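# Lift cloth off standing lanterns and lay it flat

## Task

Remove the cloth from around the lanterns, which poke up through holes in it, and leave it lying flat on the table. All lanterns must still be upright in their current spots at the end. Any gripped patch of cloth that drops by more than roughly a hand's width at the moment its gripper releases it means failure; cloth that snags on an open gripper, lifts, and settles back near its release point is not counted as a drop. Finish with every gripper open and the arms moved away.

## Robot and tools

Setup: four identical i2rt Big YAM arms (arm1, arm2, arm3, arm4), each with six revolute joints, a two-finger gripper and a wrist camera. Two fixed room cameras, cam_high and cam_low, also give views. Feet (base_link) in the shared scene frame, metres: arm1 at (+0.335, +0.740, 0.739), arm2 at (-0.335, +0.740, 0.808), arm3 at (-0.335, -0.740, 0.775), arm4 at (+0.335, -0.740, 0.827). arm1 and arm2 face roughly -y, arm3 and arm4 face roughly +y; each foot's own +x is the direction the arm unfolds at joint1 = 0. Table tops sit at z = 0.720. Reach is about 1.0 m from the joint1 axis.

Frame: the scene frame has its origin on the floor with +z up. A hand pose is [x, y, z, qw, qx, qy, qz]: position in metres and a unit quaternion in w,x,y,z order. The hand point lies between the finger pads, roughly 1 cm short of the tips; the fingers extend along the hand's +z and close along its y. Printed hand positions can be slightly wrong, worse when the arm is stretched.

Tool move: one call sends a single action. Its keys are arm1..arm4 (each optional; an arm left out keeps its previous command) and cameras. Each arm entry may contain:
- joints: absolute joint targets by name, radians (gripper in metres). Ranges: joint1_rad -2.879..2.879 (base yaw, positive counter-clockwise from above); joint2_rad 0..3.141 (shoulder, 0 = upper arm back and level, increasing lifts it up and forward); joint3_rad 0..3.019 (elbow, 0 = folded); joint4_rad -1.692..1.57 (wrist pitch, positive tips fingers up); joint5_rad -1.57..1.57 (wrist yaw, positive toward the arm's right); joint6_rad -2.094..2.094 (roll, positive clockwise viewed from behind); gripper_m 0..0.093 (fingertip gap).
- target: an absolute hand pose (seven numbers as above, scene frame). The hand travels in a straight line from its current hand_target toward it. When target is given, joints may only include gripper_m.
- speed: top path speed in m/s, 0.002..0.5, default 0.25; only allowed with target. Rotation is capped at twice this value in rad/s.
All paths in one action begin together and finish together, paced by the slowest. Paths ignore obstacles and other arms. Each control step the commanded pose is kept within 100 mm and 20 degrees of the measured hand, then solved by damped IK, position favoured over orientation; expect centimetre-level error, lag and overshoot near full stretch. Out-of-range values get the call refused; unknown keys make it invalid. After a refused call, later motion calls in the same reply are skipped.

cameras: list of names (arm1_cam_wrist..arm4_cam_wrist, cam_high, cam_low, or all); omitted or all gives every camera, [] gives none. Calling move with nothing returns full state and images.

Tool wait: seconds from 0 to 10, plus optional cameras; nothing new is commanded. Tool zoom_image: camera name and region [x0, y0, x1, y1] in pixels of that camera's latest image (top-left is 0,0; max 504 x 504). Tool finished_scene: argument scene (integer); the first call only asks you to review, a second call actually ends it, permanently.

Results: per-robot joint_positions, joint velocities (rad/s, gripper m/s), joint torques (N m, includes gravity; joints 3 and 4 wrap sign beyond ±28), hand and hand_target poses. A "move" line reports each moved arm as done or its worst status. joint_status and hand_status: off_target (stopped short, may still push), time_out (joints hold nearby targets and keep pushing; resend the reported position to relax), not_followed (a safety check withheld the command; "joint command not followed" or "pose unreachable"). on_its_own lists uncommanded motion; its "held at" is a target, not a reading. "as last shown" marks arms not addressed, with repeated old state. The pictures line gives image order; images may be a bit older than state.

Gripper: closed on nothing it reads 0.000-0.001; on a firm object it reads slightly below the object's width. Commanding about 0.005 m under the contact reading gives full force (roughly 50-62 N per pad). To release, command a gap well above the reading.

Cautions: the arms keep pushing on contact and do not stop themselves; sustained pushing, holding loads or stretched poses heat motors (MOTOR HOT line at 85 °C, arm goes limp at 100 °C with an OVER-TEMPERATURE FAULT). Hard robot-to-robot presses end the task; the self-collision check can be late and does not protect fingers, gripper housings or wrist cameras. Do not knock lanterns over or push anything out of the work area. Release cloth only close to the table so it does not drop far. Joints move at unequal speeds, so joint-space moves can swing wide. The simulation keeps running while you compose replies, holding the last command.

Each tool is called by a JSON object that holds its "name" and its "arguments", one argument or row to a line.

## Session

{"name": "move", "arguments": {
  "cameras": ["all"]
}}

Scene clock: 0.00 s.
Joint torques (N m): no reading
Motor temperatures (°C): arm1=[27 26 31 22 24 23 24] | arm2=[23 24 28 27 22 24 23] | arm3=[25 31 27 25 24 23 27] | arm4=[25 32 29 24 21 23 26]
Heat: arm1: hottest joint3_rad 31 °C; arm2: hottest joint3_rad 28 °C; arm3: hottest joint2_rad 31 °C; arm4: hottest joint2_rad 32 °C.
Joint velocities: arm1=[-0.005 -0.015 0.012 -0.007 -0.051 -0.066 0] | arm2=[0.005 -0.015 0.007 -0.017 -0.154 -0.037 0] | arm3=[0.005 -0.015 0.027 -0.002 0.037 -0.081 0] | arm4=[0.005 -0.005 -0.027 -0.002 -0.022 -0.081 0]
arm1.joint_positions: joint1_rad=-0.149 joint2_rad=+0.286 joint3_rad=+1.689 joint4_rad=-1.240 joint5_rad=-0.049 joint6_rad=+0.507 gripper_m=+0.094
arm1.joint_status: not commanded
arm1.hand: x=+0.3487 y=+0.7642 z=+1.4578 quat_wxyz=(-0.641, -0.565, -0.306, +0.420) (m; scene frame)
arm1.hand_target: x=+0.3490 y=+0.7661 z=+1.4621 quat_wxyz=(-0.644, -0.561, -0.304, +0.422) (m; scene frame)
arm1.hand_status: not commanded
arm2.joint_positions: joint1_rad=+0.694 joint2_rad=+0.506 joint3_rad=+1.467 joint4_rad=-1.443 joint5_rad=-0.141 joint6_rad=+0.586 gripper_m=+0.094
arm2.joint_status: not commanded
arm2.hand: x=-0.2174 y=+0.6295 z=+1.3808 quat_wxyz=(-0.519, -0.548, -0.655, +0.017) (m; scene frame)
arm2.hand_target: x=-0.2194 y=+0.6319 z=+1.3907 quat_wxyz=(-0.530, -0.543, -0.651, +0.019) (m; scene frame)
arm2.hand_status: not commanded
arm3.joint_positions: joint1_rad=-0.166 joint2_rad=+0.432 joint3_rad=+1.385 joint4_rad=-1.492 joint5_rad=-0.208 joint6_rad=-0.423 gripper_m=+0.094
arm3.joint_status: not commanded
arm3.hand: x=-0.3565 y=-0.6057 z=+1.3139 quat_wxyz=(-0.389, +0.725, -0.471, -0.318) (m; scene frame)
arm3.hand_target: x=-0.3568 y=-0.6074 z=+1.3233 quat_wxyz=(-0.398, +0.721, -0.467, -0.322) (m; scene frame)
arm3.hand_status: not commanded
arm4.joint_positions: joint1_rad=+0.270 joint2_rad=+0.640 joint3_rad=+1.503 joint4_rad=-1.444 joint5_rad=-0.222 joint6_rad=-0.408 gripper_m=+0.094
arm4.joint_status: not commanded
arm4.hand: x=+0.2517 y=-0.5495 z=+1.3974 quat_wxyz=(-0.301, +0.804, -0.343, -0.381) (m; scene frame)
arm4.hand_target: x=+0.2524 y=-0.5524 z=+1.4062 quat_wxyz=(-0.309, +0.800, -0.340, -0.386) (m; scene frame)
arm4.hand_status: not commanded
pictures: arm1_cam_wrist, arm2_cam_wrist, arm3_cam_wrist, arm4_cam_wrist, cam_high, cam_low
camera_calibration:
arm1_cam_wrist: T_world_to_cam=[[-0.88511, -0.0191015, -0.46499, 1.0028], [0.422413, 0.386359, -0.819935, 0.760974], [0.195315, -0.92215, -0.333902, 1.25367], [0, 0, 0, 1]] pos_world=[0.321281, 0.88122, 1.50884]
arm2_cam_wrist: T_world_to_cam=[[-0.731915, -0.397681, -0.553308, 0.858471], [-0.276157, 0.915466, -0.292676, -0.228052], [0.622927, -0.061414, -0.779866, 1.37276], [0, 0, 0, 1]] pos_world=[-0.289781, 0.634478, 1.47882]
arm3_cam_wrist: T_world_to_cam=[[0.929253, 0.256936, 0.265466, 0.138741], [0.346443, -0.855606, -0.384597, 0.117134], [0.128318, 0.449357, -0.884089, 1.60455], [0, 0, 0, 1]] pos_world=[-0.375398, -0.656442, 1.42678]
arm4_cam_wrist: T_world_to_cam=[[0.778606, 0.584653, 0.227933, -0.194055], [0.626001, -0.69848, -0.346769, -0.0531718], [-0.0435329, 0.412683, -0.909834, 1.62972], [0, 0, 0, 1]] pos_world=[0.255324, -0.596241, 1.50857]

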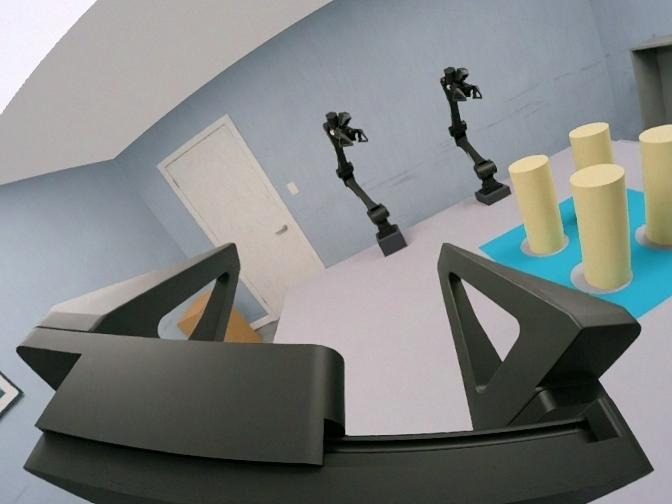

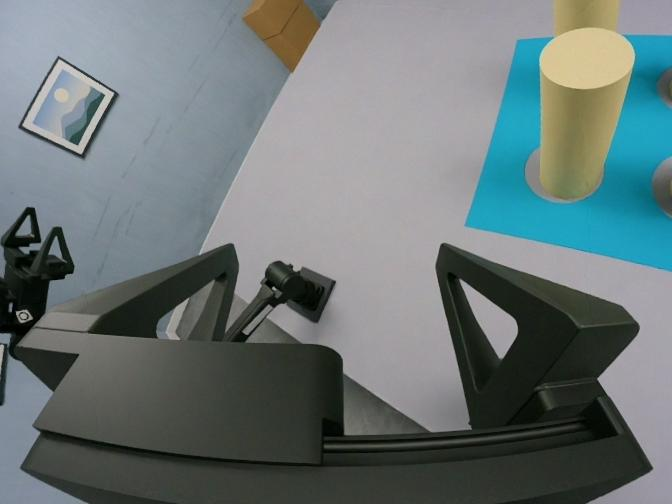

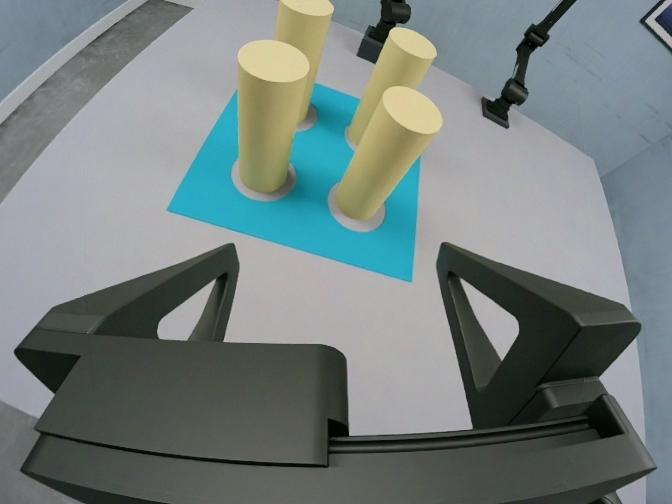

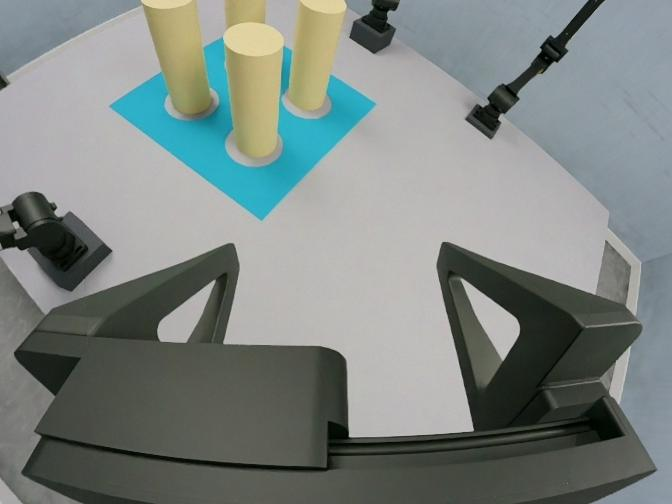

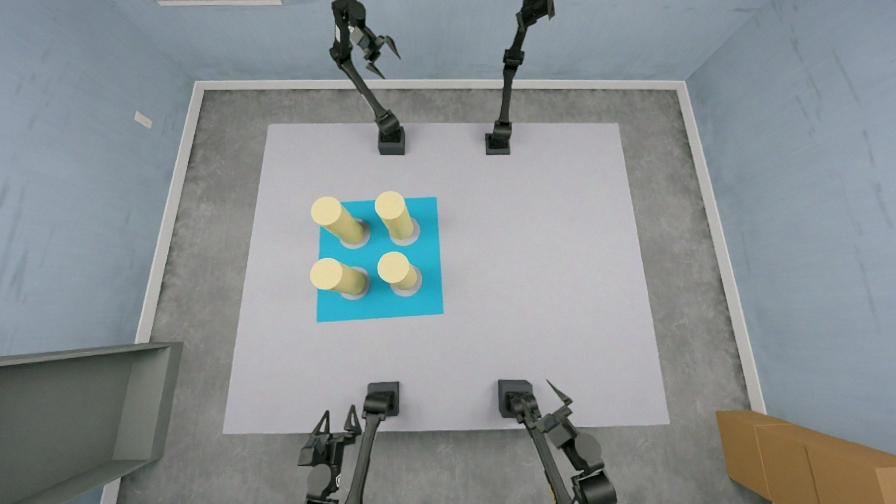

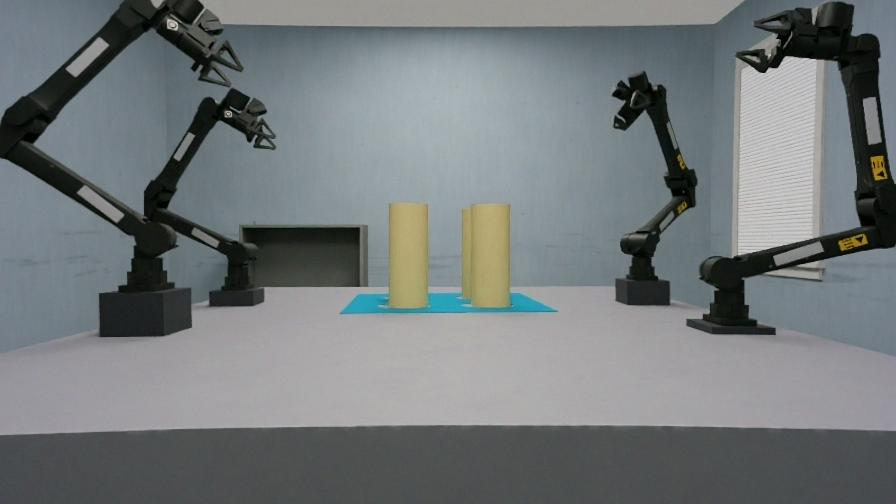

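{"name": "zoom_image", "arguments": {
  "camera": "cam_high",
  "region": [296, 172, 464, 340]
}}

{"name": "zoom_image", "arguments": {
  "camera": "cam_low",
  "region": [330, 180, 570, 330]
}}

Scaled by 3.000.

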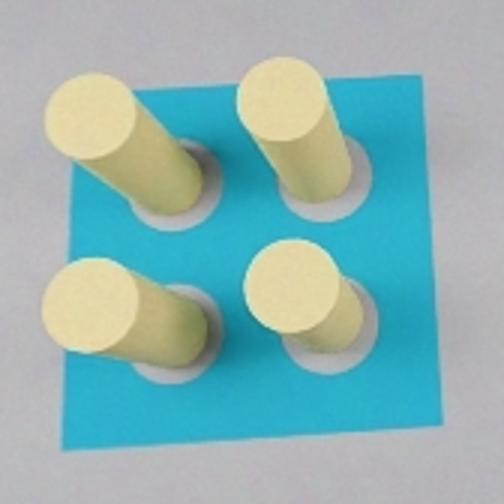

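Scaled by 2.100.

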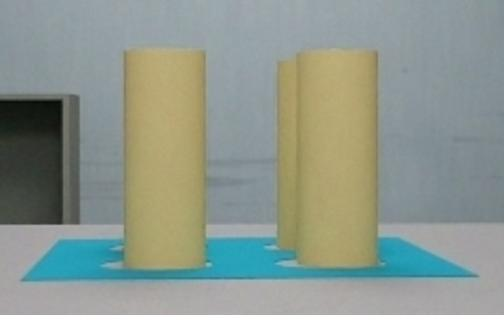

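{"name": "zoom_image", "arguments": {
  "camera": "cam_high",
  "region": [370, 186, 426, 242]
}}

{"name": "zoom_image", "arguments": {
  "camera": "cam_high",
  "region": [306, 190, 374, 258]
}}

{"name": "zoom_image", "arguments": {
  "camera": "cam_high",
  "region": [306, 248, 374, 316]
}}

{"name": "zoom_image", "arguments": {
  "camera": "cam_high",
  "region": [370, 246, 426, 302]
}}

Scaled by 9.000.

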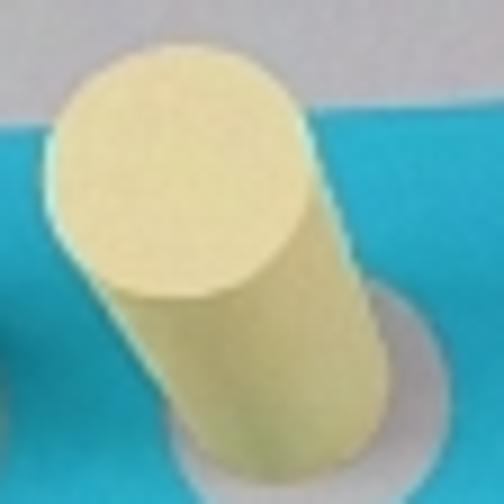

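Scaled by 7.412.

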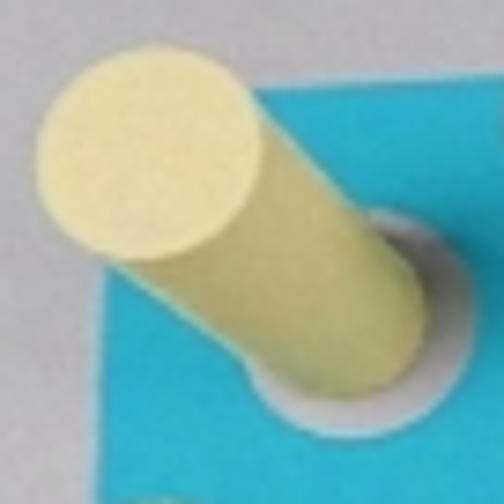

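Scaled by 7.412.

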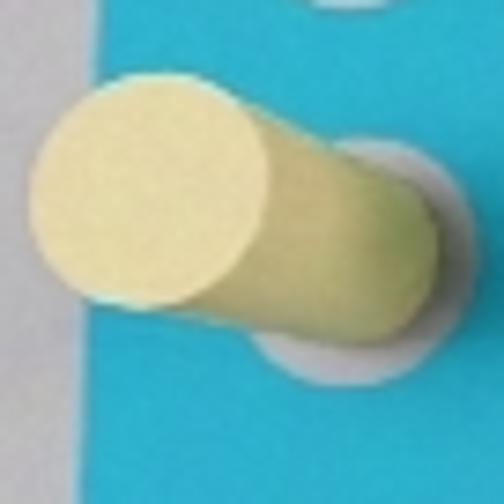

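Scaled by 9.000.

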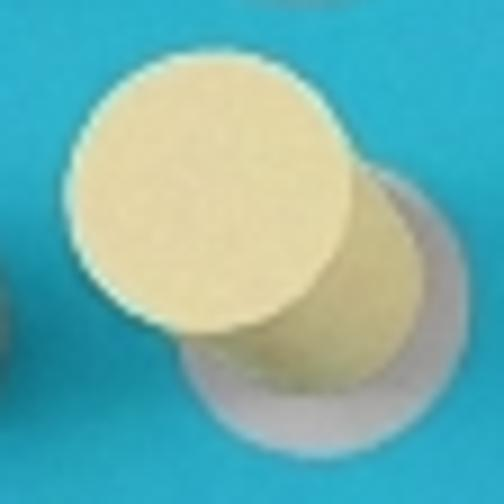

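{"name": "move", "arguments": {
  "arm1": {"joints": {"joint1_rad": -0.821, "joint2_rad": 1.54, "joint3_rad": 1.375, "joint4_rad": -0.88, "joint5_rad": 0.0, "joint6_rad": 0.0}},
  "arm2": {"joints": {"joint1_rad": -0.818, "joint2_rad": 1.2, "joint3_rad": 1.5, "joint4_rad": -1.65, "joint5_rad": 0.0, "joint6_rad": -1.68}},
  "arm3": {"joints": {"joint1_rad": 0.773, "joint2_rad": 1.2, "joint3_rad": 1.5, "joint4_rad": -1.65, "joint5_rad": 0.0, "joint6_rad": 1.54}},
  "arm4": {"joints": {"joint1_rad": 0.736, "joint2_rad": 1.54, "joint3_rad": 1.375, "joint4_rad": -0.88, "joint5_rad": 0.0, "joint6_rad": 0.0}},
  "cameras": ["all"]
}}

Scene clock: 149.17 s.
Joint torques (N m): arm1=[-0.56 -12.04 11.67 1.17 0.24 -0.08] | arm2=[0.38 -9.17 11.37 0.2 -0.13 -0.16] | arm3=[-0.32 -7.88 8.23 -0.08 0.2 0.14] | arm4=[0.26 -9.29 12.05 1.88 0.08 0.17]
Motor temperatures (°C): arm1=[27 27 31 22 24 22 23] | arm2=[23 24 32 26 22 23 22] | arm3=[25 30 31 25 24 23 26] | arm4=[25 31 34 23 21 23 25]
Heat: arm1: hottest joint3_rad 31 °C; arm2: hottest joint3_rad 32 °C; arm3: hottest joint3_rad 31 °C; arm4: hottest joint3_rad 34 °C.
move: arm1 done; arm2 done; arm3 done; arm4 done
Joint velocities: arm1=[-0.005 -0.015 0.017 0.002 -0.007 -0.007 0] | arm2=[-0.005 -0.005 -0.022 -0.007 0.022 0.022 0] | arm3=[-0.015 -0.015 -0.012 -0.007 -0.022 -0.066 0] | arm4=[0.015 -0.015 -0.002 0.012 -0.081 -0.022 0]
arm1.joint_positions: joint1_rad=-0.827 joint2_rad=+1.544 joint3_rad=+1.359 joint4_rad=-0.887 joint5_rad=-0.003 joint6_rad=+0.012 gripper_m=+0.094
arm1.joint_status: all done
arm1.hand: x=-0.0796 y=+0.3491 z=+0.9712 quat_wxyz=(-0.099, -0.901, -0.352, +0.233) (m; scene frame)
arm1.hand_target: x=-0.0813 y=+0.3431 z=+0.9823 quat_wxyz=(-0.102, -0.895, -0.359, +0.246) (m; scene frame)
arm1.hand_status: not commanded
arm2.joint_positions: joint1_rad=-0.817 joint2_rad=+1.199 joint3_rad=+1.473 joint4_rad=-1.639 joint5_rad=+0.000 joint6_rad=-1.669 gripper_m=+0.094
arm2.joint_status: all done
arm2.hand: x=-0.6055 y=+0.4925 z=+1.1772 quat_wxyz=(+0.046, -0.356, -0.929, +0.090) (m; scene frame)
arm2.hand_target: x=-0.6067 y=+0.4918 z=+1.1875 quat_wxyz=(+0.050, -0.351, -0.930, +0.096) (m; scene frame)
arm2.hand_status: not commanded
arm3.joint_positions: joint1_rad=+0.777 joint2_rad=+1.211 joint3_rad=+1.485 joint4_rad=-1.639 joint5_rad=+0.000 joint6_rad=+1.527 gripper_m=+0.094
arm3.joint_status: all done
arm3.hand: x=-0.6067 y=-0.4887 z=+1.1465 quat_wxyz=(+0.033, +0.415, -0.904, -0.097) (m; scene frame)
arm3.hand_target: x=-0.6033 y=-0.4903 z=+1.1562 quat_wxyz=(+0.037, +0.407, -0.907, -0.104) (m; scene frame)
arm3.hand_status: not commanded
arm4.joint_positions: joint1_rad=+0.736 joint2_rad=+1.544 joint3_rad=+1.365 joint4_rad=-0.893 joint5_rad=-0.003 joint6_rad=-0.013 gripper_m=+0.094
arm4.joint_status: all done
arm4.hand: x=-0.0345 y=-0.3040 z=+1.0587 quat_wxyz=(-0.107, +0.881, -0.401, -0.227) (m; scene frame)
arm4.hand_target: x=-0.0371 y=-0.2998 z=+1.0672 quat_wxyz=(-0.112, +0.875, -0.406, -0.239) (m; scene frame)
arm4.hand_status: not commanded
pictures: arm1_cam_wrist, arm2_cam_wrist, arm3_cam_wrist, arm4_cam_wrist, cam_high, cam_low
camera_calibration:
arm1_cam_wrist: T_world_to_cam=[[-0.685411, 0.72779, -0.0230877, -0.284526], [0.724413, 0.684756, 0.0795943, -0.250452], [0.0737373, 0.0378298, -0.99656, 1.09089], [0, 0, 0, 1]] pos_world=[-0.0940265, 0.337305, 1.1005]
arm2_cam_wrist: T_world_to_cam=[[-0.657772, -0.727699, 0.194397, -0.265501], [-0.510376, 0.62041, 0.595489, -1.31139], [-0.553943, 0.29248, -0.779489, 0.559969], [0, 0, 0, 1]] pos_world=[-0.53375, 0.456614, 1.26902]
arm3_cam_wrist: T_world_to_cam=[[0.744502, -0.634595, -0.207377, 0.379969], [-0.447194, -0.704664, 0.550879, -1.24073], [-0.495716, -0.317393, -0.808411, 0.596011], [0, 0, 0, 1]] pos_world=[-0.542282, -0.444001, 1.24411]
arm4_cam_wrist: T_world_to_cam=[[0.751546, 0.659607, 0.0098004, 0.215164], [0.653537, -0.746488, 0.125081, -0.333213], [0.0898202, -0.0875992, -0.992098, 1.1474], [0, 0, 0, 1]] pos_world=[-0.0469989, -0.290152, 1.1779]

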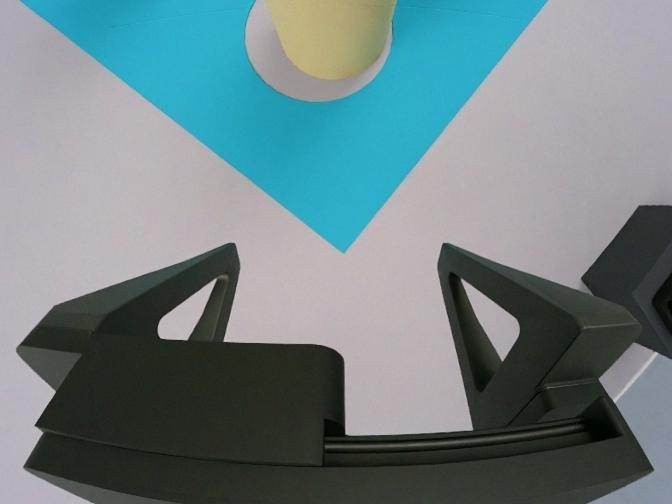

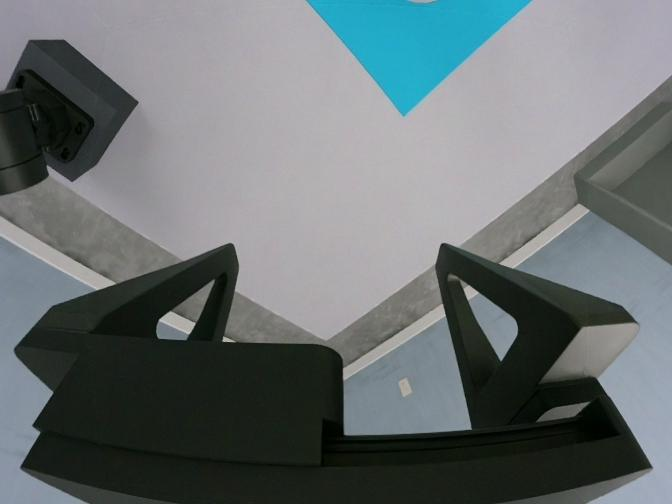

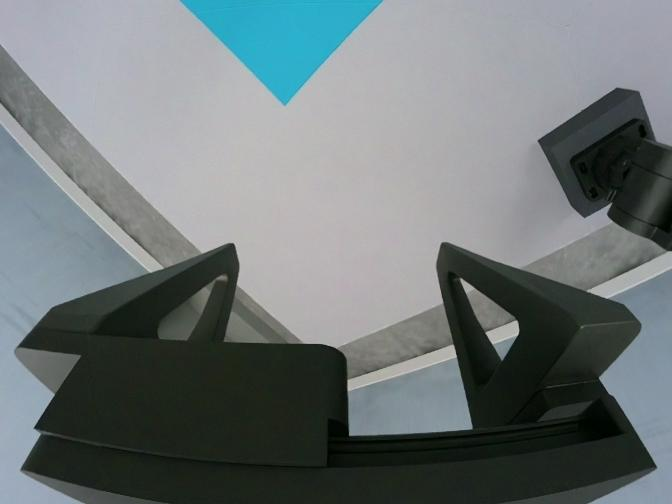

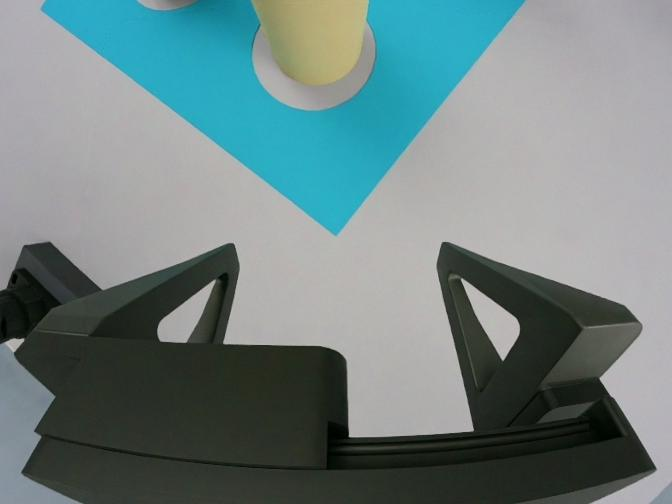

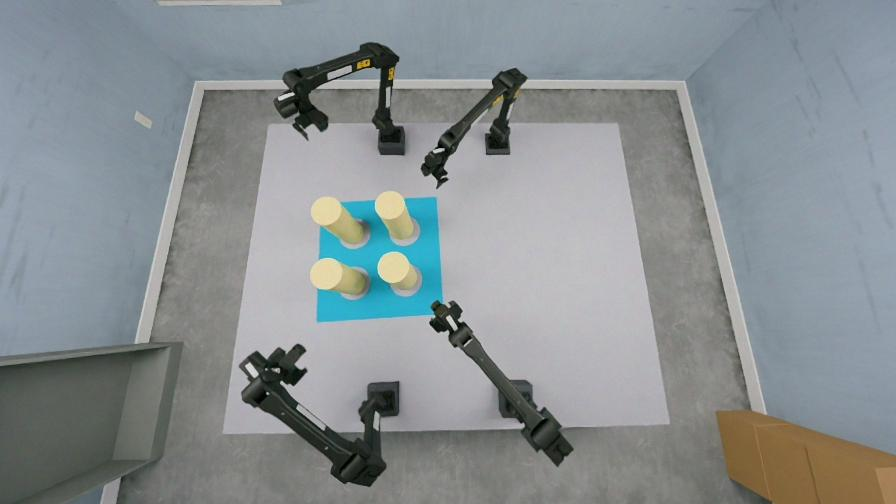

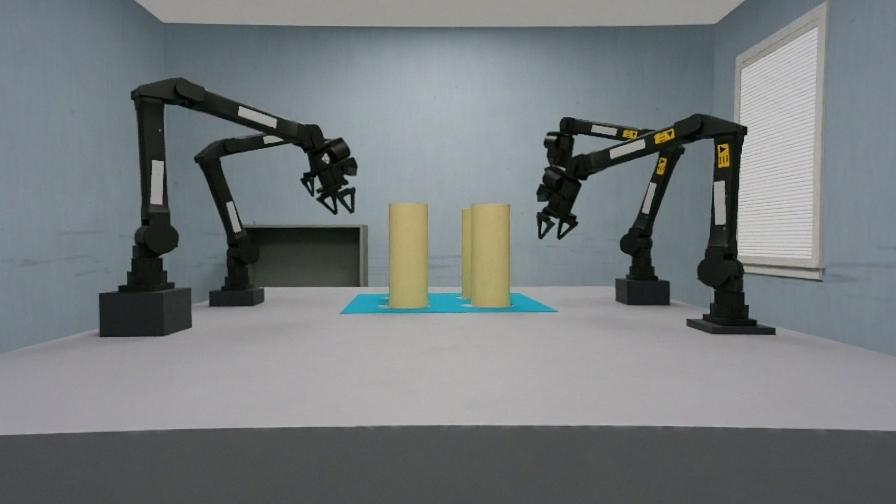

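{"name": "move", "arguments": {
  "arm1": {"target": [-0.095, 0.3315, 0.81, 0.10733, 0.87895, 0.40056, -0.23552], "speed": 0.35},
  "arm2": {"target": [-0.768, 0.3234, 0.81, 0, 0.35674, 0.93420, 0], "speed": 0.35},
  "arm3": {"target": [-0.731, -0.326, 0.81, 0, -0.40833, 0.91283, 0], "speed": 0.35},
  "arm4": {"target": [-0.049, -0.2856, 0.80, 0.09381, -0.90025, 0.35009, 0.24122], "speed": 0.35},
  "cameras": ["all"]
}}

Scene clock: 172.20 s.
Joint torques (N m): arm1=[-1.67 -12.28 9.11 1.5 -0.12 -0.08] | arm2=[1.32 -24.64 11.89 0.39 -0.21 0] | arm3=[-0.56 -18.96 9.5 0.24 0.11 -0.13] | arm4=[-1.08 -11.05 8.2 1.88 -0.27 -0.09]
Motor temperatures (°C): arm1=[27 28 35 22 24 22 23] | arm2=[23 24 33 26 22 23 22] | arm3=[25 30 32 25 24 23 26] | arm4=[25 33 34 23 21 23 25]
Heat: arm1: hottest joint3_rad 35 °C; arm2: hottest joint3_rad 33 °C; arm3: hottest joint3_rad 32 °C; arm4: hottest joint3_rad 34 °C.
move: arm1 done; arm2 off_target; arm3 off_target; arm4 done
Joint velocities: arm1=[-0.005 0.005 -0.007 0.002 0.007 -0.022 0] | arm2=[-0.005 -0.005 0.007 0.002 0.022 0.022 0] | arm3=[-0.005 -0.015 0.027 -0.017 0.037 0.037 0] | arm4=[-0.005 0.005 -0.012 -0.017 0.037 -0.051 0]
arm1.joint_positions: joint1_rad=-0.832 joint2_rad=+1.749 joint3_rad=+1.155 joint4_rad=-0.482 joint5_rad=-0.043 joint6_rad=-0.084 gripper_m=+0.094
arm1.joint_status: not commanded
arm1.hand: x=-0.0892 y=+0.3325 z=+0.8078 quat_wxyz=(-0.105, -0.882, -0.398, +0.229) (m; scene frame)
arm1.hand_target: x=-0.0940 y=+0.3326 z=+0.8097 quat_wxyz=(-0.107, -0.879, -0.400, +0.236) (m; scene frame)
arm1.hand_status: done (0.006 m and 0.9 deg from the pose sent, 0.163 m and 6.2 deg at the start)
arm2.joint_positions: joint1_rad=-0.805 joint2_rad=+2.077 joint3_rad=+1.503 joint4_rad=-1.071 joint5_rad=+0.000 joint6_rad=-1.661 gripper_m=+0.094
arm2.joint_status: not commanded
arm2.hand: x=-0.7495 y=+0.3528 z=+0.7820 quat_wxyz=(-0.016, -0.356, -0.934, -0.035) (m; scene frame)
arm2.hand_target: x=-0.7656 y=+0.3295 z=+0.8087 quat_wxyz=(+0.000, -0.357, -0.934, +0.000) (m; scene frame)
arm2.hand_status: off_target (0.045 m and 4.4 deg from the pose sent, 0.436 m and 11.6 deg at the start)
arm3.joint_positions: joint1_rad=+0.732 joint2_rad=+1.972 joint3_rad=+1.433 joint4_rad=-1.105 joint5_rad=-0.007 joint6_rad=+1.508 gripper_m=+0.094
arm3.joint_status: not commanded
arm3.hand: x=-0.7130 y=-0.3515 z=+0.7866 quat_wxyz=(-0.014, +0.404, -0.914, +0.033) (m; scene frame)
arm3.hand_target: x=-0.7278 y=-0.3317 z=+0.8107 quat_wxyz=(-0.001, +0.407, -0.913, -0.001) (m; scene frame)
arm3.hand_status: off_target (0.039 m and 4.2 deg from the pose sent, 0.394 m and 11.9 deg at the start)
arm4.joint_positions: joint1_rad=+0.731 joint2_rad=+1.926 joint3_rad=+1.100 joint4_rad=-0.248 joint5_rad=-0.072 joint6_rad=-0.114 gripper_m=+0.094
arm4.joint_status: not commanded
arm4.hand: x=-0.0546 y=-0.2922 z=+0.7969 quat_wxyz=(-0.089, +0.902, -0.351, -0.235) (m; scene frame)
arm4.hand_target: x=-0.0502 y=-0.2840 z=+0.7987 quat_wxyz=(-0.094, +0.900, -0.350, -0.241) (m; scene frame)
arm4.hand_status: done (0.009 m and 0.9 deg from the pose sent, 0.260 m and 6.6 deg at the start)
pictures: arm1_cam_wrist, arm2_cam_wrist, arm3_cam_wrist, arm4_cam_wrist, cam_high, cam_low
camera_calibration:
arm1_cam_wrist: T_world_to_cam=[[-0.7545, 0.656205, -0.0111195, -0.27484], [0.653376, 0.752629, 0.0815477, -0.249664], [0.0618809, 0.0542626, -0.996607, 0.922824], [0, 0, 0, 1]] pos_world=[-0.101347, 0.318181, 0.936997]
arm2_cam_wrist: T_world_to_cam=[[-0.667537, -0.739968, -0.0827195, -0.171366], [-0.633886, 0.506498, 0.584506, -1.1067], [-0.390619, 0.442614, -0.807162, 0.304129], [0, 0, 0, 1]] pos_world=[-0.697114, 0.299122, 0.878176]
arm3_cam_wrist: T_world_to_cam=[[0.739493, -0.669648, 0.0687126, 0.238535], [-0.575693, -0.576211, 0.580137, -1.06276], [-0.348895, -0.468564, -0.811616, 0.349987], [0, 0, 0, 1]] pos_world=[-0.666112, -0.288649, 0.884213]
arm4_cam_wrist: T_world_to_cam=[[0.670258, 0.742127, -0.00121068, 0.253526], [0.73656, -0.665028, 0.123358, -0.248785], [0.0907422, -0.0835734, -0.992362, 0.891964], [0, 0, 0, 1]] pos_world=[-0.0676221, -0.279053, 0.916148]

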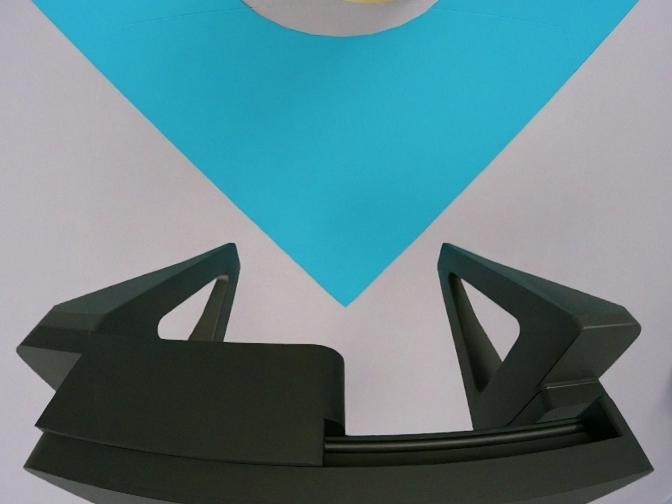

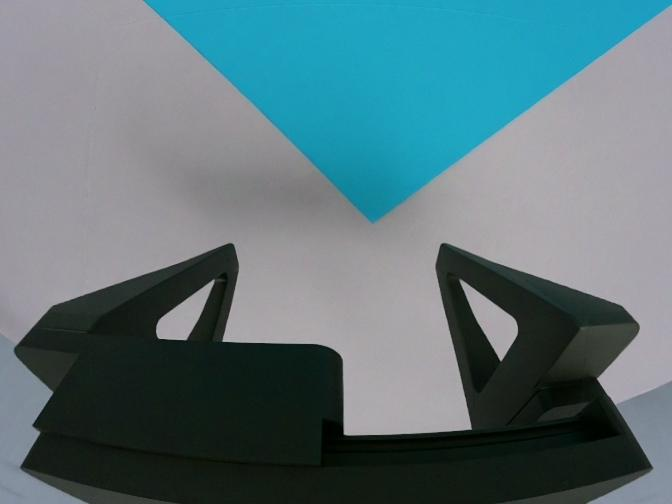

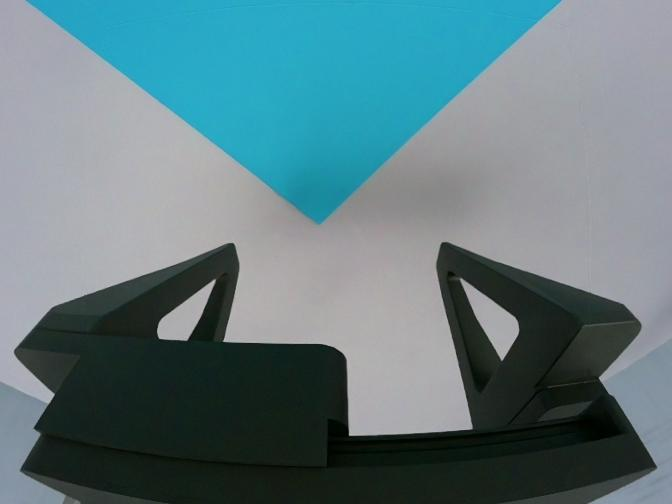

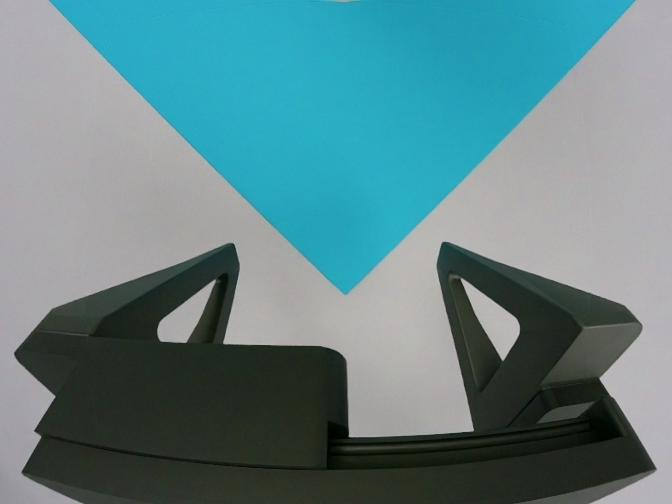

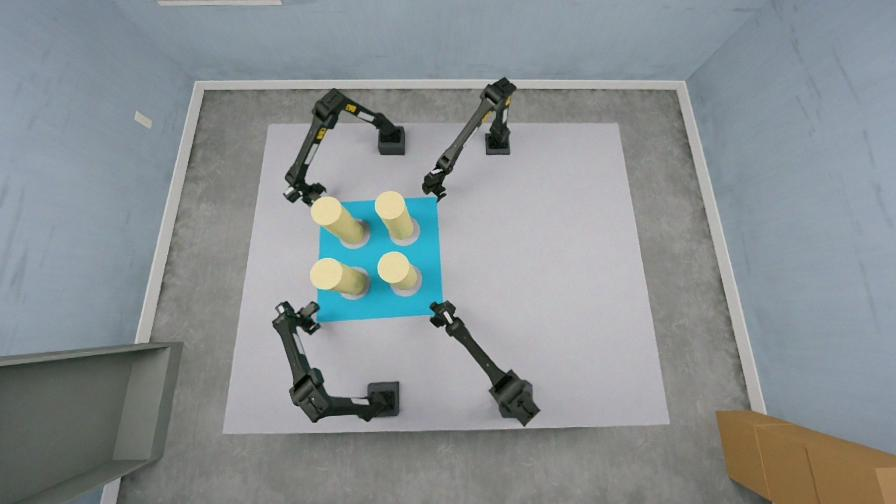

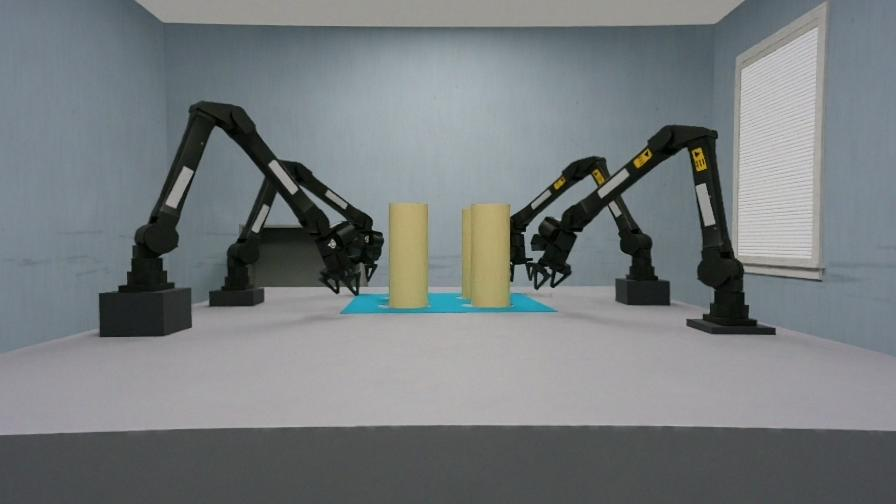

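{"name": "move", "arguments": {
  "arm1": {"target": [-0.088, 0.3455, 0.757, 0.10733, 0.87895, 0.40056, -0.23552], "speed": 0.12},
  "arm2": {"target": [-0.771, 0.308, 0.772, 0, 0.35674, 0.93420, 0], "speed": 0.12},
  "arm3": {"target": [-0.732, -0.315, 0.768, 0, -0.40833, 0.91283, 0], "speed": 0.12},
  "arm4": {"target": [-0.0365, -0.2868, 0.757, 0.09381, -0.90025, 0.35009, 0.24122], "speed": 0.12},
  "cameras": ["arm1_cam_wrist", "arm2_cam_wrist", "arm3_cam_wrist", "arm4_cam_wrist"]
}}

Scene clock: 196.53 s.
Joint torques (N m): arm1=[-1.2 -13.16 8.29 1.36 -0.14 -0.07] | arm2=[1.32 -23.3 11.64 0.55 -0.25 0.02] | arm3=[-0.5 -18.2 9.24 0.43 0.12 -0.14] | arm4=[-0.91 -10.58 7.24 1.92 -0.27 -0.08]
Motor temperatures (°C): arm1=[27 29 36 22 24 22 23] | arm2=[23 26 36 26 22 23 22] | arm3=[25 33 32 25 24 23 26] | arm4=[25 34 33 23 21 23 25]
Heat: arm1: hottest joint3_rad 36 °C; arm2: hottest joint3_rad 36 °C; arm3: hottest joint2_rad 33 °C; arm4: hottest joint2_rad 34 °C.
move: arm1 done; arm2 off_target; arm3 off_target; arm4 done
Joint velocities: arm1=[0.005 0.005 -0.012 0.002 -0.051 0.051 0] | arm2=[-0.005 0.005 -0.027 0.007 -0.022 -0.037 0] | arm3=[-0.015 -0.005 0.012 -0.022 -0.066 -0.022 0] | arm4=[0.005 0.005 0.002 -0.002 -0.037 -0.022 0]
arm1.joint_positions: joint1_rad=-0.844 joint2_rad=+1.806 joint3_rad=+1.065 joint4_rad=-0.336 joint5_rad=-0.049 joint6_rad=-0.095 gripper_m=+0.094
arm1.joint_status: not commanded
arm1.hand: x=-0.0832 y=+0.3463 z=+0.7554 quat_wxyz=(-0.105, -0.882, -0.398, +0.229) (m; scene frame)
arm1.hand_target: x=-0.0878 y=+0.3458 z=+0.7572 quat_wxyz=(-0.107, -0.879, -0.401, +0.236) (m; scene frame)
arm1.hand_status: done (0.005 m and 0.9 deg from the pose sent, 0.052 m and 0.9 deg at the start)
arm2.joint_positions: joint1_rad=-0.785 joint2_rad=+2.147 joint3_rad=+1.551 joint4_rad=-1.032 joint5_rad=+0.000 joint6_rad=-1.643 gripper_m=+0.094
arm2.joint_status: not commanded
arm2.hand: x=-0.7554 y=+0.3307 z=+0.7569 quat_wxyz=(-0.012, -0.355, -0.934, -0.028) (m; scene frame)
arm2.hand_target: x=-0.7706 y=+0.3092 z=+0.7727 quat_wxyz=(+0.000, -0.357, -0.934, +0.000) (m; scene frame)
arm2.hand_status: off_target (0.031 m and 3.5 deg from the pose sent, 0.051 m and 4.4 deg at the start)
arm3.joint_positions: joint1_rad=+0.717 joint2_rad=+2.041 joint3_rad=+1.449 joint4_rad=-1.040 joint5_rad=-0.008 joint6_rad=+1.492 gripper_m=+0.094
arm3.joint_status: not commanded
arm3.hand: x=-0.7165 y=-0.3356 z=+0.7544 quat_wxyz=(-0.011, +0.405, -0.914, +0.028) (m; scene frame)
arm3.hand_target: x=-0.7314 y=-0.3160 z=+0.7686 quat_wxyz=(+0.000, +0.409, -0.913, +0.000) (m; scene frame)
arm3.hand_status: off_target (0.029 m and 3.5 deg from the pose sent, 0.045 m and 4.2 deg at the start)
arm4.joint_positions: joint1_rad=+0.712 joint2_rad=+1.988 joint3_rad=+1.059 joint4_rad=-0.136 joint5_rad=-0.081 joint6_rad=-0.130 gripper_m=+0.094
arm4.joint_status: not commanded
arm4.hand: x=-0.0422 y=-0.2922 z=+0.7601 quat_wxyz=(-0.091, +0.901, -0.350, -0.240) (m; scene frame)
arm4.hand_target: x=-0.0365 y=-0.2866 z=+0.7567 quat_wxyz=(-0.094, +0.900, -0.350, -0.241) (m; scene frame)
arm4.hand_status: done (0.008 m and 0.4 deg from the pose sent, 0.044 m and 0.9 deg at the start)
pictures: arm1_cam_wrist, arm2_cam_wrist, arm3_cam_wrist, arm4_cam_wrist
camera_calibration:
arm1_cam_wrist: T_world_to_cam=[[-0.754302, 0.656427, -0.0114649, -0.279658], [0.653563, 0.75244, 0.081785, -0.25977], [0.0623125, 0.0541976, -0.996584, 0.869549], [0, 0, 0, 1]] pos_world=[-0.0953543, 0.331908, 0.884618]
arm2_cam_wrist: T_world_to_cam=[[-0.666448, -0.742583, -0.066469, -0.204309], [-0.628004, 0.511087, 0.586857, -1.08343], [-0.401818, 0.432853, -0.806958, 0.285978], [0, 0, 0, 1]] pos_world=[-0.701646, 0.278222, 0.853007]
arm3_cam_wrist: T_world_to_cam=[[0.740908, -0.669241, 0.0563191, 0.264505], [-0.569291, -0.581333, 0.581343, -1.03505], [-0.356318, -0.462784, -0.811707, 0.326775], [0, 0, 0, 1]] pos_world=[-0.66878, -0.273463, 0.852065]
arm4_cam_wrist: T_world_to_cam=[[0.671074, 0.741391, -0.0000679584, 0.244114], [0.736633, -0.666757, 0.113163, -0.246106], [0.0838526, -0.0759907, -0.993576, 0.85718], [0, 0, 0, 1]] pos_world=[-0.054406, -0.279939, 0.879541]

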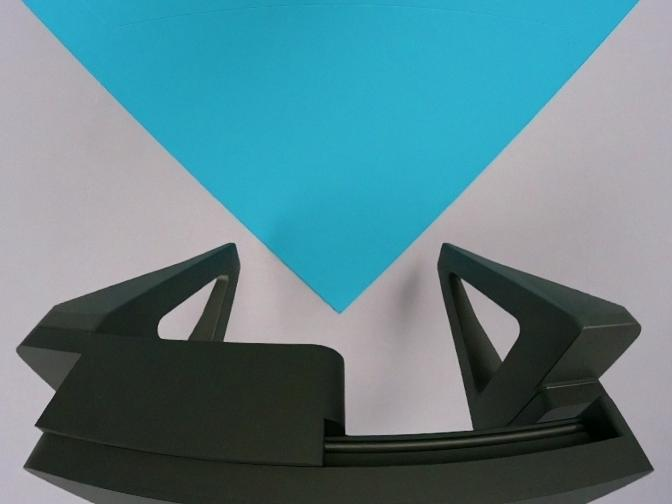

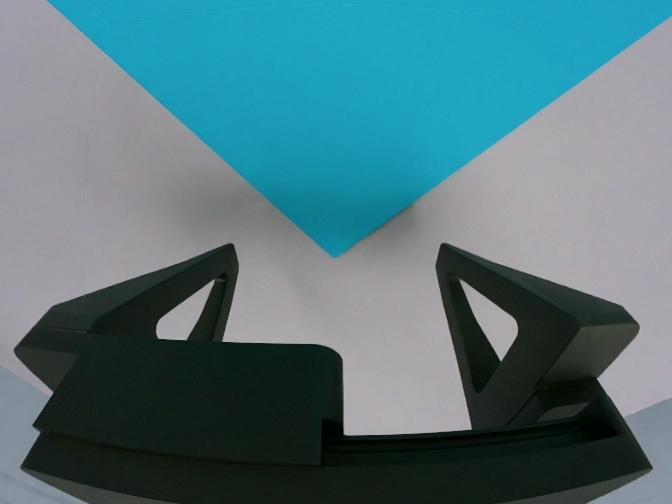

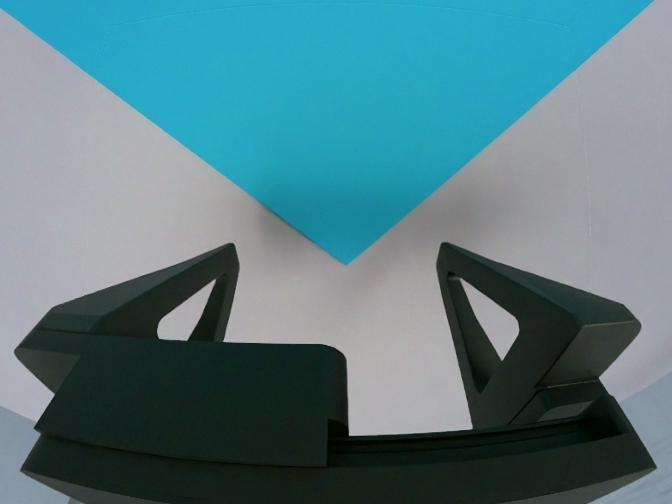

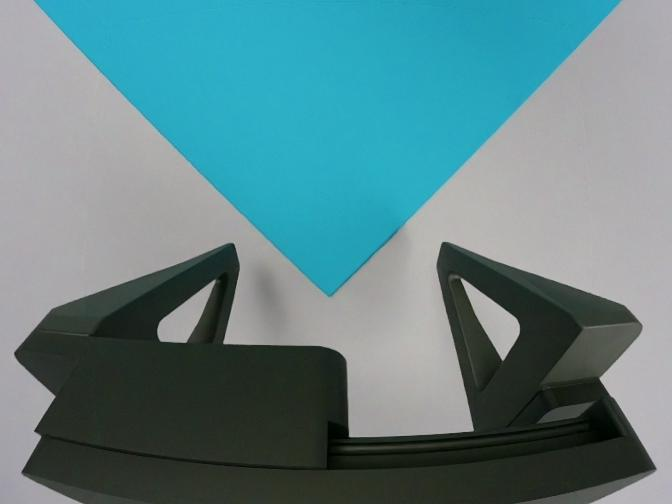

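{"name": "move", "arguments": {
  "arm1": {"target": [-0.0828, 0.3504, 0.727, 0.10733, 0.87895, 0.40056, -0.23552], "speed": 0.12},
  "arm2": {"target": [-0.7667, 0.3143, 0.730, -0.0092, 0.3567, 0.9340, -0.0198], "speed": 0.12},
  "arm3": {"target": [-0.7260, -0.3200, 0.730, -0.0071, -0.4098, 0.9119, 0.0206], "speed": 0.12},
  "arm4": {"target": [-0.0361, -0.2902, 0.727, 0.09381, -0.90025, 0.35009, 0.24122], "speed": 0.12},
  "cameras": ["arm1_cam_wrist", "arm2_cam_wrist", "arm3_cam_wrist", "arm4_cam_wrist"]
}}

Scene clock: 231.17 s.
Joint torques (N m): arm1=[-1.38 -11.81 7.42 1.43 -0.11 -0.08] | arm2=[1.08 -23.82 6.86 0.85 -0.21 0] | arm3=[-0.56 -17.44 5.89 0.61 0.11 -0.15] | arm4=[-0.62 -9.7 6.48 1.84 -0.22 -0.04]
Motor temperatures (°C): arm1=[27 31 36 22 24 22 23] | arm2=[23 27 35 26 22 23 22] | arm3=[25 32 33 25 23 23 26] | arm4=[25 33 32 23 21 23 24]
Heat: arm1: hottest joint3_rad 36 °C; arm2: hottest joint3_rad 35 °C; arm3: hottest joint3_rad 33 °C; arm4: hottest joint2_rad 33 °C.
move: arm1 done; arm2 done; arm3 done; arm4 off_target
Joint velocities: arm1=[-0.005 -0.005 -0.012 -0.022 -0.095 0.007 0] | arm2=[-0.005 -0.015 0.007 0.007 0.095 -0.022 0] | arm3=[-0.015 -0.015 -0.007 -0.007 0.037 -0.037 0] | arm4=[-0.005 -0.005 0.012 -0.007 0.037 0.037 0]
arm1.joint_positions: joint1_rad=-0.848 joint2_rad=+1.835 joint3_rad=+1.031 joint4_rad=-0.250 joint5_rad=-0.050 joint6_rad=-0.095 gripper_m=+0.094
arm1.joint_status: not commanded
arm1.hand: x=-0.0832 y=+0.3485 z=+0.7362 quat_wxyz=(-0.109, -0.880, -0.396, +0.240) (m; scene frame)
arm1.hand_target: x=-0.0826 y=+0.3506 z=+0.7273 quat_wxyz=(-0.107, -0.879, -0.401, +0.236) (m; scene frame)
arm1.hand_status: done (0.009 m and 0.8 deg from the pose sent, 0.029 m and 0.9 deg at the start)
arm2.joint_positions: joint1_rad=-0.785 joint2_rad=+2.168 joint3_rad=+1.523 joint4_rad=-0.879 joint5_rad=+0.000 joint6_rad=-1.642 gripper_m=+0.094
arm2.joint_status: not commanded
arm2.hand: x=-0.7702 y=+0.3162 z=+0.7359 quat_wxyz=(+0.010, -0.355, -0.935, +0.019) (m; scene frame)
arm2.hand_target: x=-0.7667 y=+0.3147 z=+0.7303 quat_wxyz=(+0.009, -0.357, -0.934, +0.020) (m; scene frame)
arm2.hand_status: done (0.007 m and 0.2 deg from the pose sent, 0.034 m and 6.0 deg at the start)
arm3.joint_positions: joint1_rad=+0.717 joint2_rad=+2.052 joint3_rad=+1.407 joint4_rad=-0.889 joint5_rad=-0.009 joint6_rad=+1.487 gripper_m=+0.094
arm3.joint_status: not commanded
arm3.hand: x=-0.7273 y=-0.3242 z=+0.7351 quat_wxyz=(+0.005, +0.408, -0.913, -0.018) (m; scene frame)
arm3.hand_target: x=-0.7259 y=-0.3204 z=+0.7302 quat_wxyz=(+0.007, +0.410, -0.912, -0.021) (m; scene frame)
arm3.hand_status: done (0.007 m and 0.4 deg from the pose sent, 0.030 m and 6.0 deg at the start)
arm4.joint_positions: joint1_rad=+0.712 joint2_rad=+2.037 joint3_rad=+1.053 joint4_rad=-0.061 joint5_rad=-0.080 joint6_rad=-0.131 gripper_m=+0.094
arm4.joint_status: not commanded
arm4.hand: x=-0.0439 y=-0.2899 z=+0.7399 quat_wxyz=(-0.096, +0.899, -0.349, -0.248) (m; scene frame)
arm4.hand_target: x=-0.0361 y=-0.2903 z=+0.7270 quat_wxyz=(-0.094, +0.900, -0.350, -0.241) (m; scene frame)
arm4.hand_status: off_target (0.015 m and 0.9 deg from the pose sent, 0.034 m and 0.4 deg at the start)
pictures: arm1_cam_wrist, arm2_cam_wrist, arm3_cam_wrist, arm4_cam_wrist
camera_calibration:
arm1_cam_wrist: T_world_to_cam=[[-0.752494, 0.658525, -0.00986624, -0.283106], [0.656989, 0.751618, 0.0586249, -0.242209], [0.0460216, 0.0376329, -0.998231, 0.855922], [0, 0, 0, 1]] pos_world=[-0.0932981, 0.33627, 0.865815]
arm2_cam_wrist: T_world_to_cam=[[-0.667665, -0.743503, 0.0377691, -0.303676], [-0.583712, 0.554312, 0.593312, -1.0573], [-0.462065, 0.374087, -0.804086, 0.239307], [0, 0, 0, 1]] pos_world=[-0.709338, 0.270769, 0.831203]
arm3_cam_wrist: T_world_to_cam=[[0.745704, -0.664989, -0.0414121, 0.357861], [-0.526, -0.625716, 0.576024, -1.00229], [-0.408962, -0.40776, -0.816383, 0.295566], [0, 0, 0, 1]] pos_world=[-0.673188, -0.268655, 0.833457]
arm4_cam_wrist: T_world_to_cam=[[0.670473, 0.741922, 0.00414068, 0.24056], [0.738484, -0.667882, 0.0926056, -0.226016], [0.0714716, -0.0590317, -0.995694, 0.843383], [0, 0, 0, 1]] pos_world=[-0.0546574, -0.279643, 0.859686]

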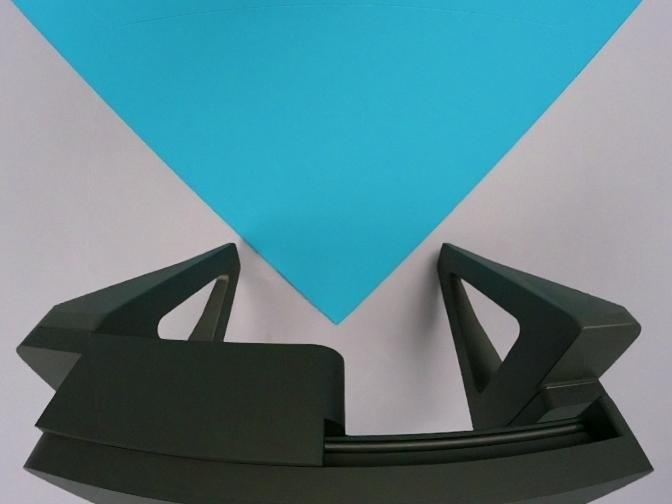

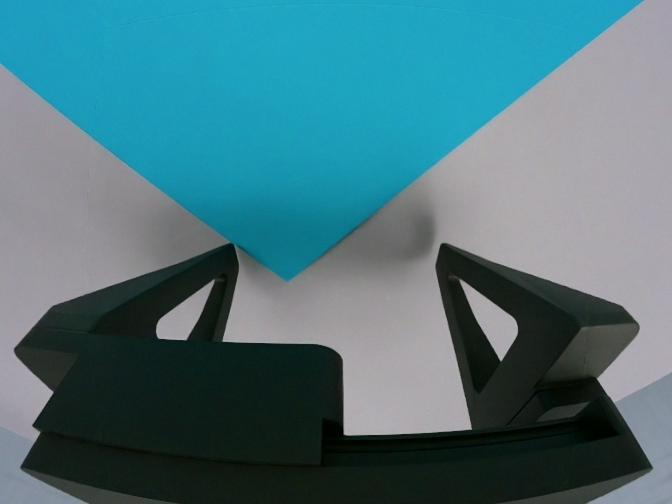

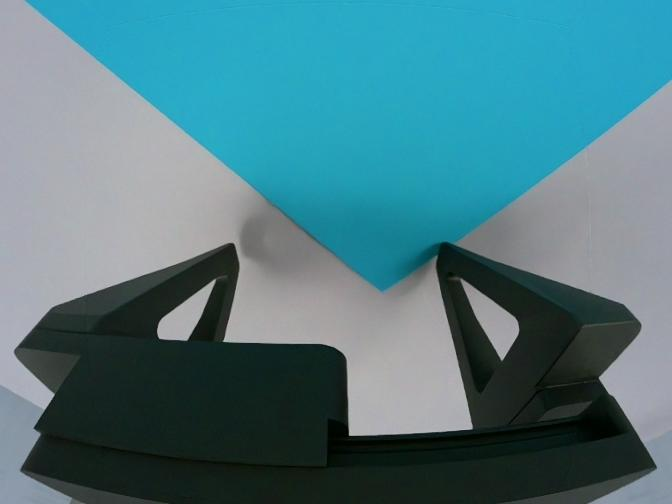

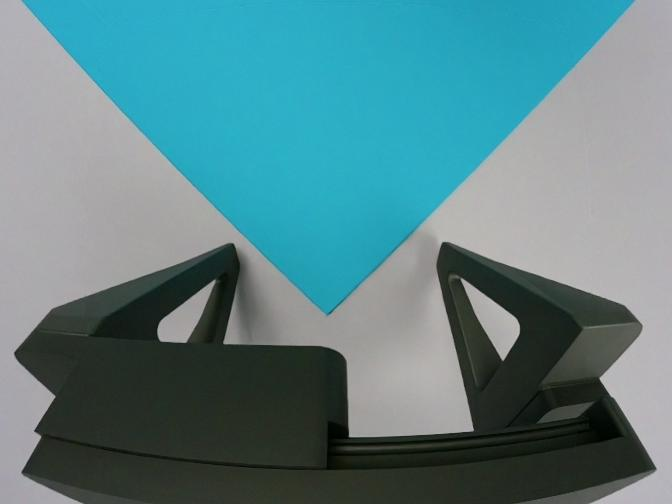

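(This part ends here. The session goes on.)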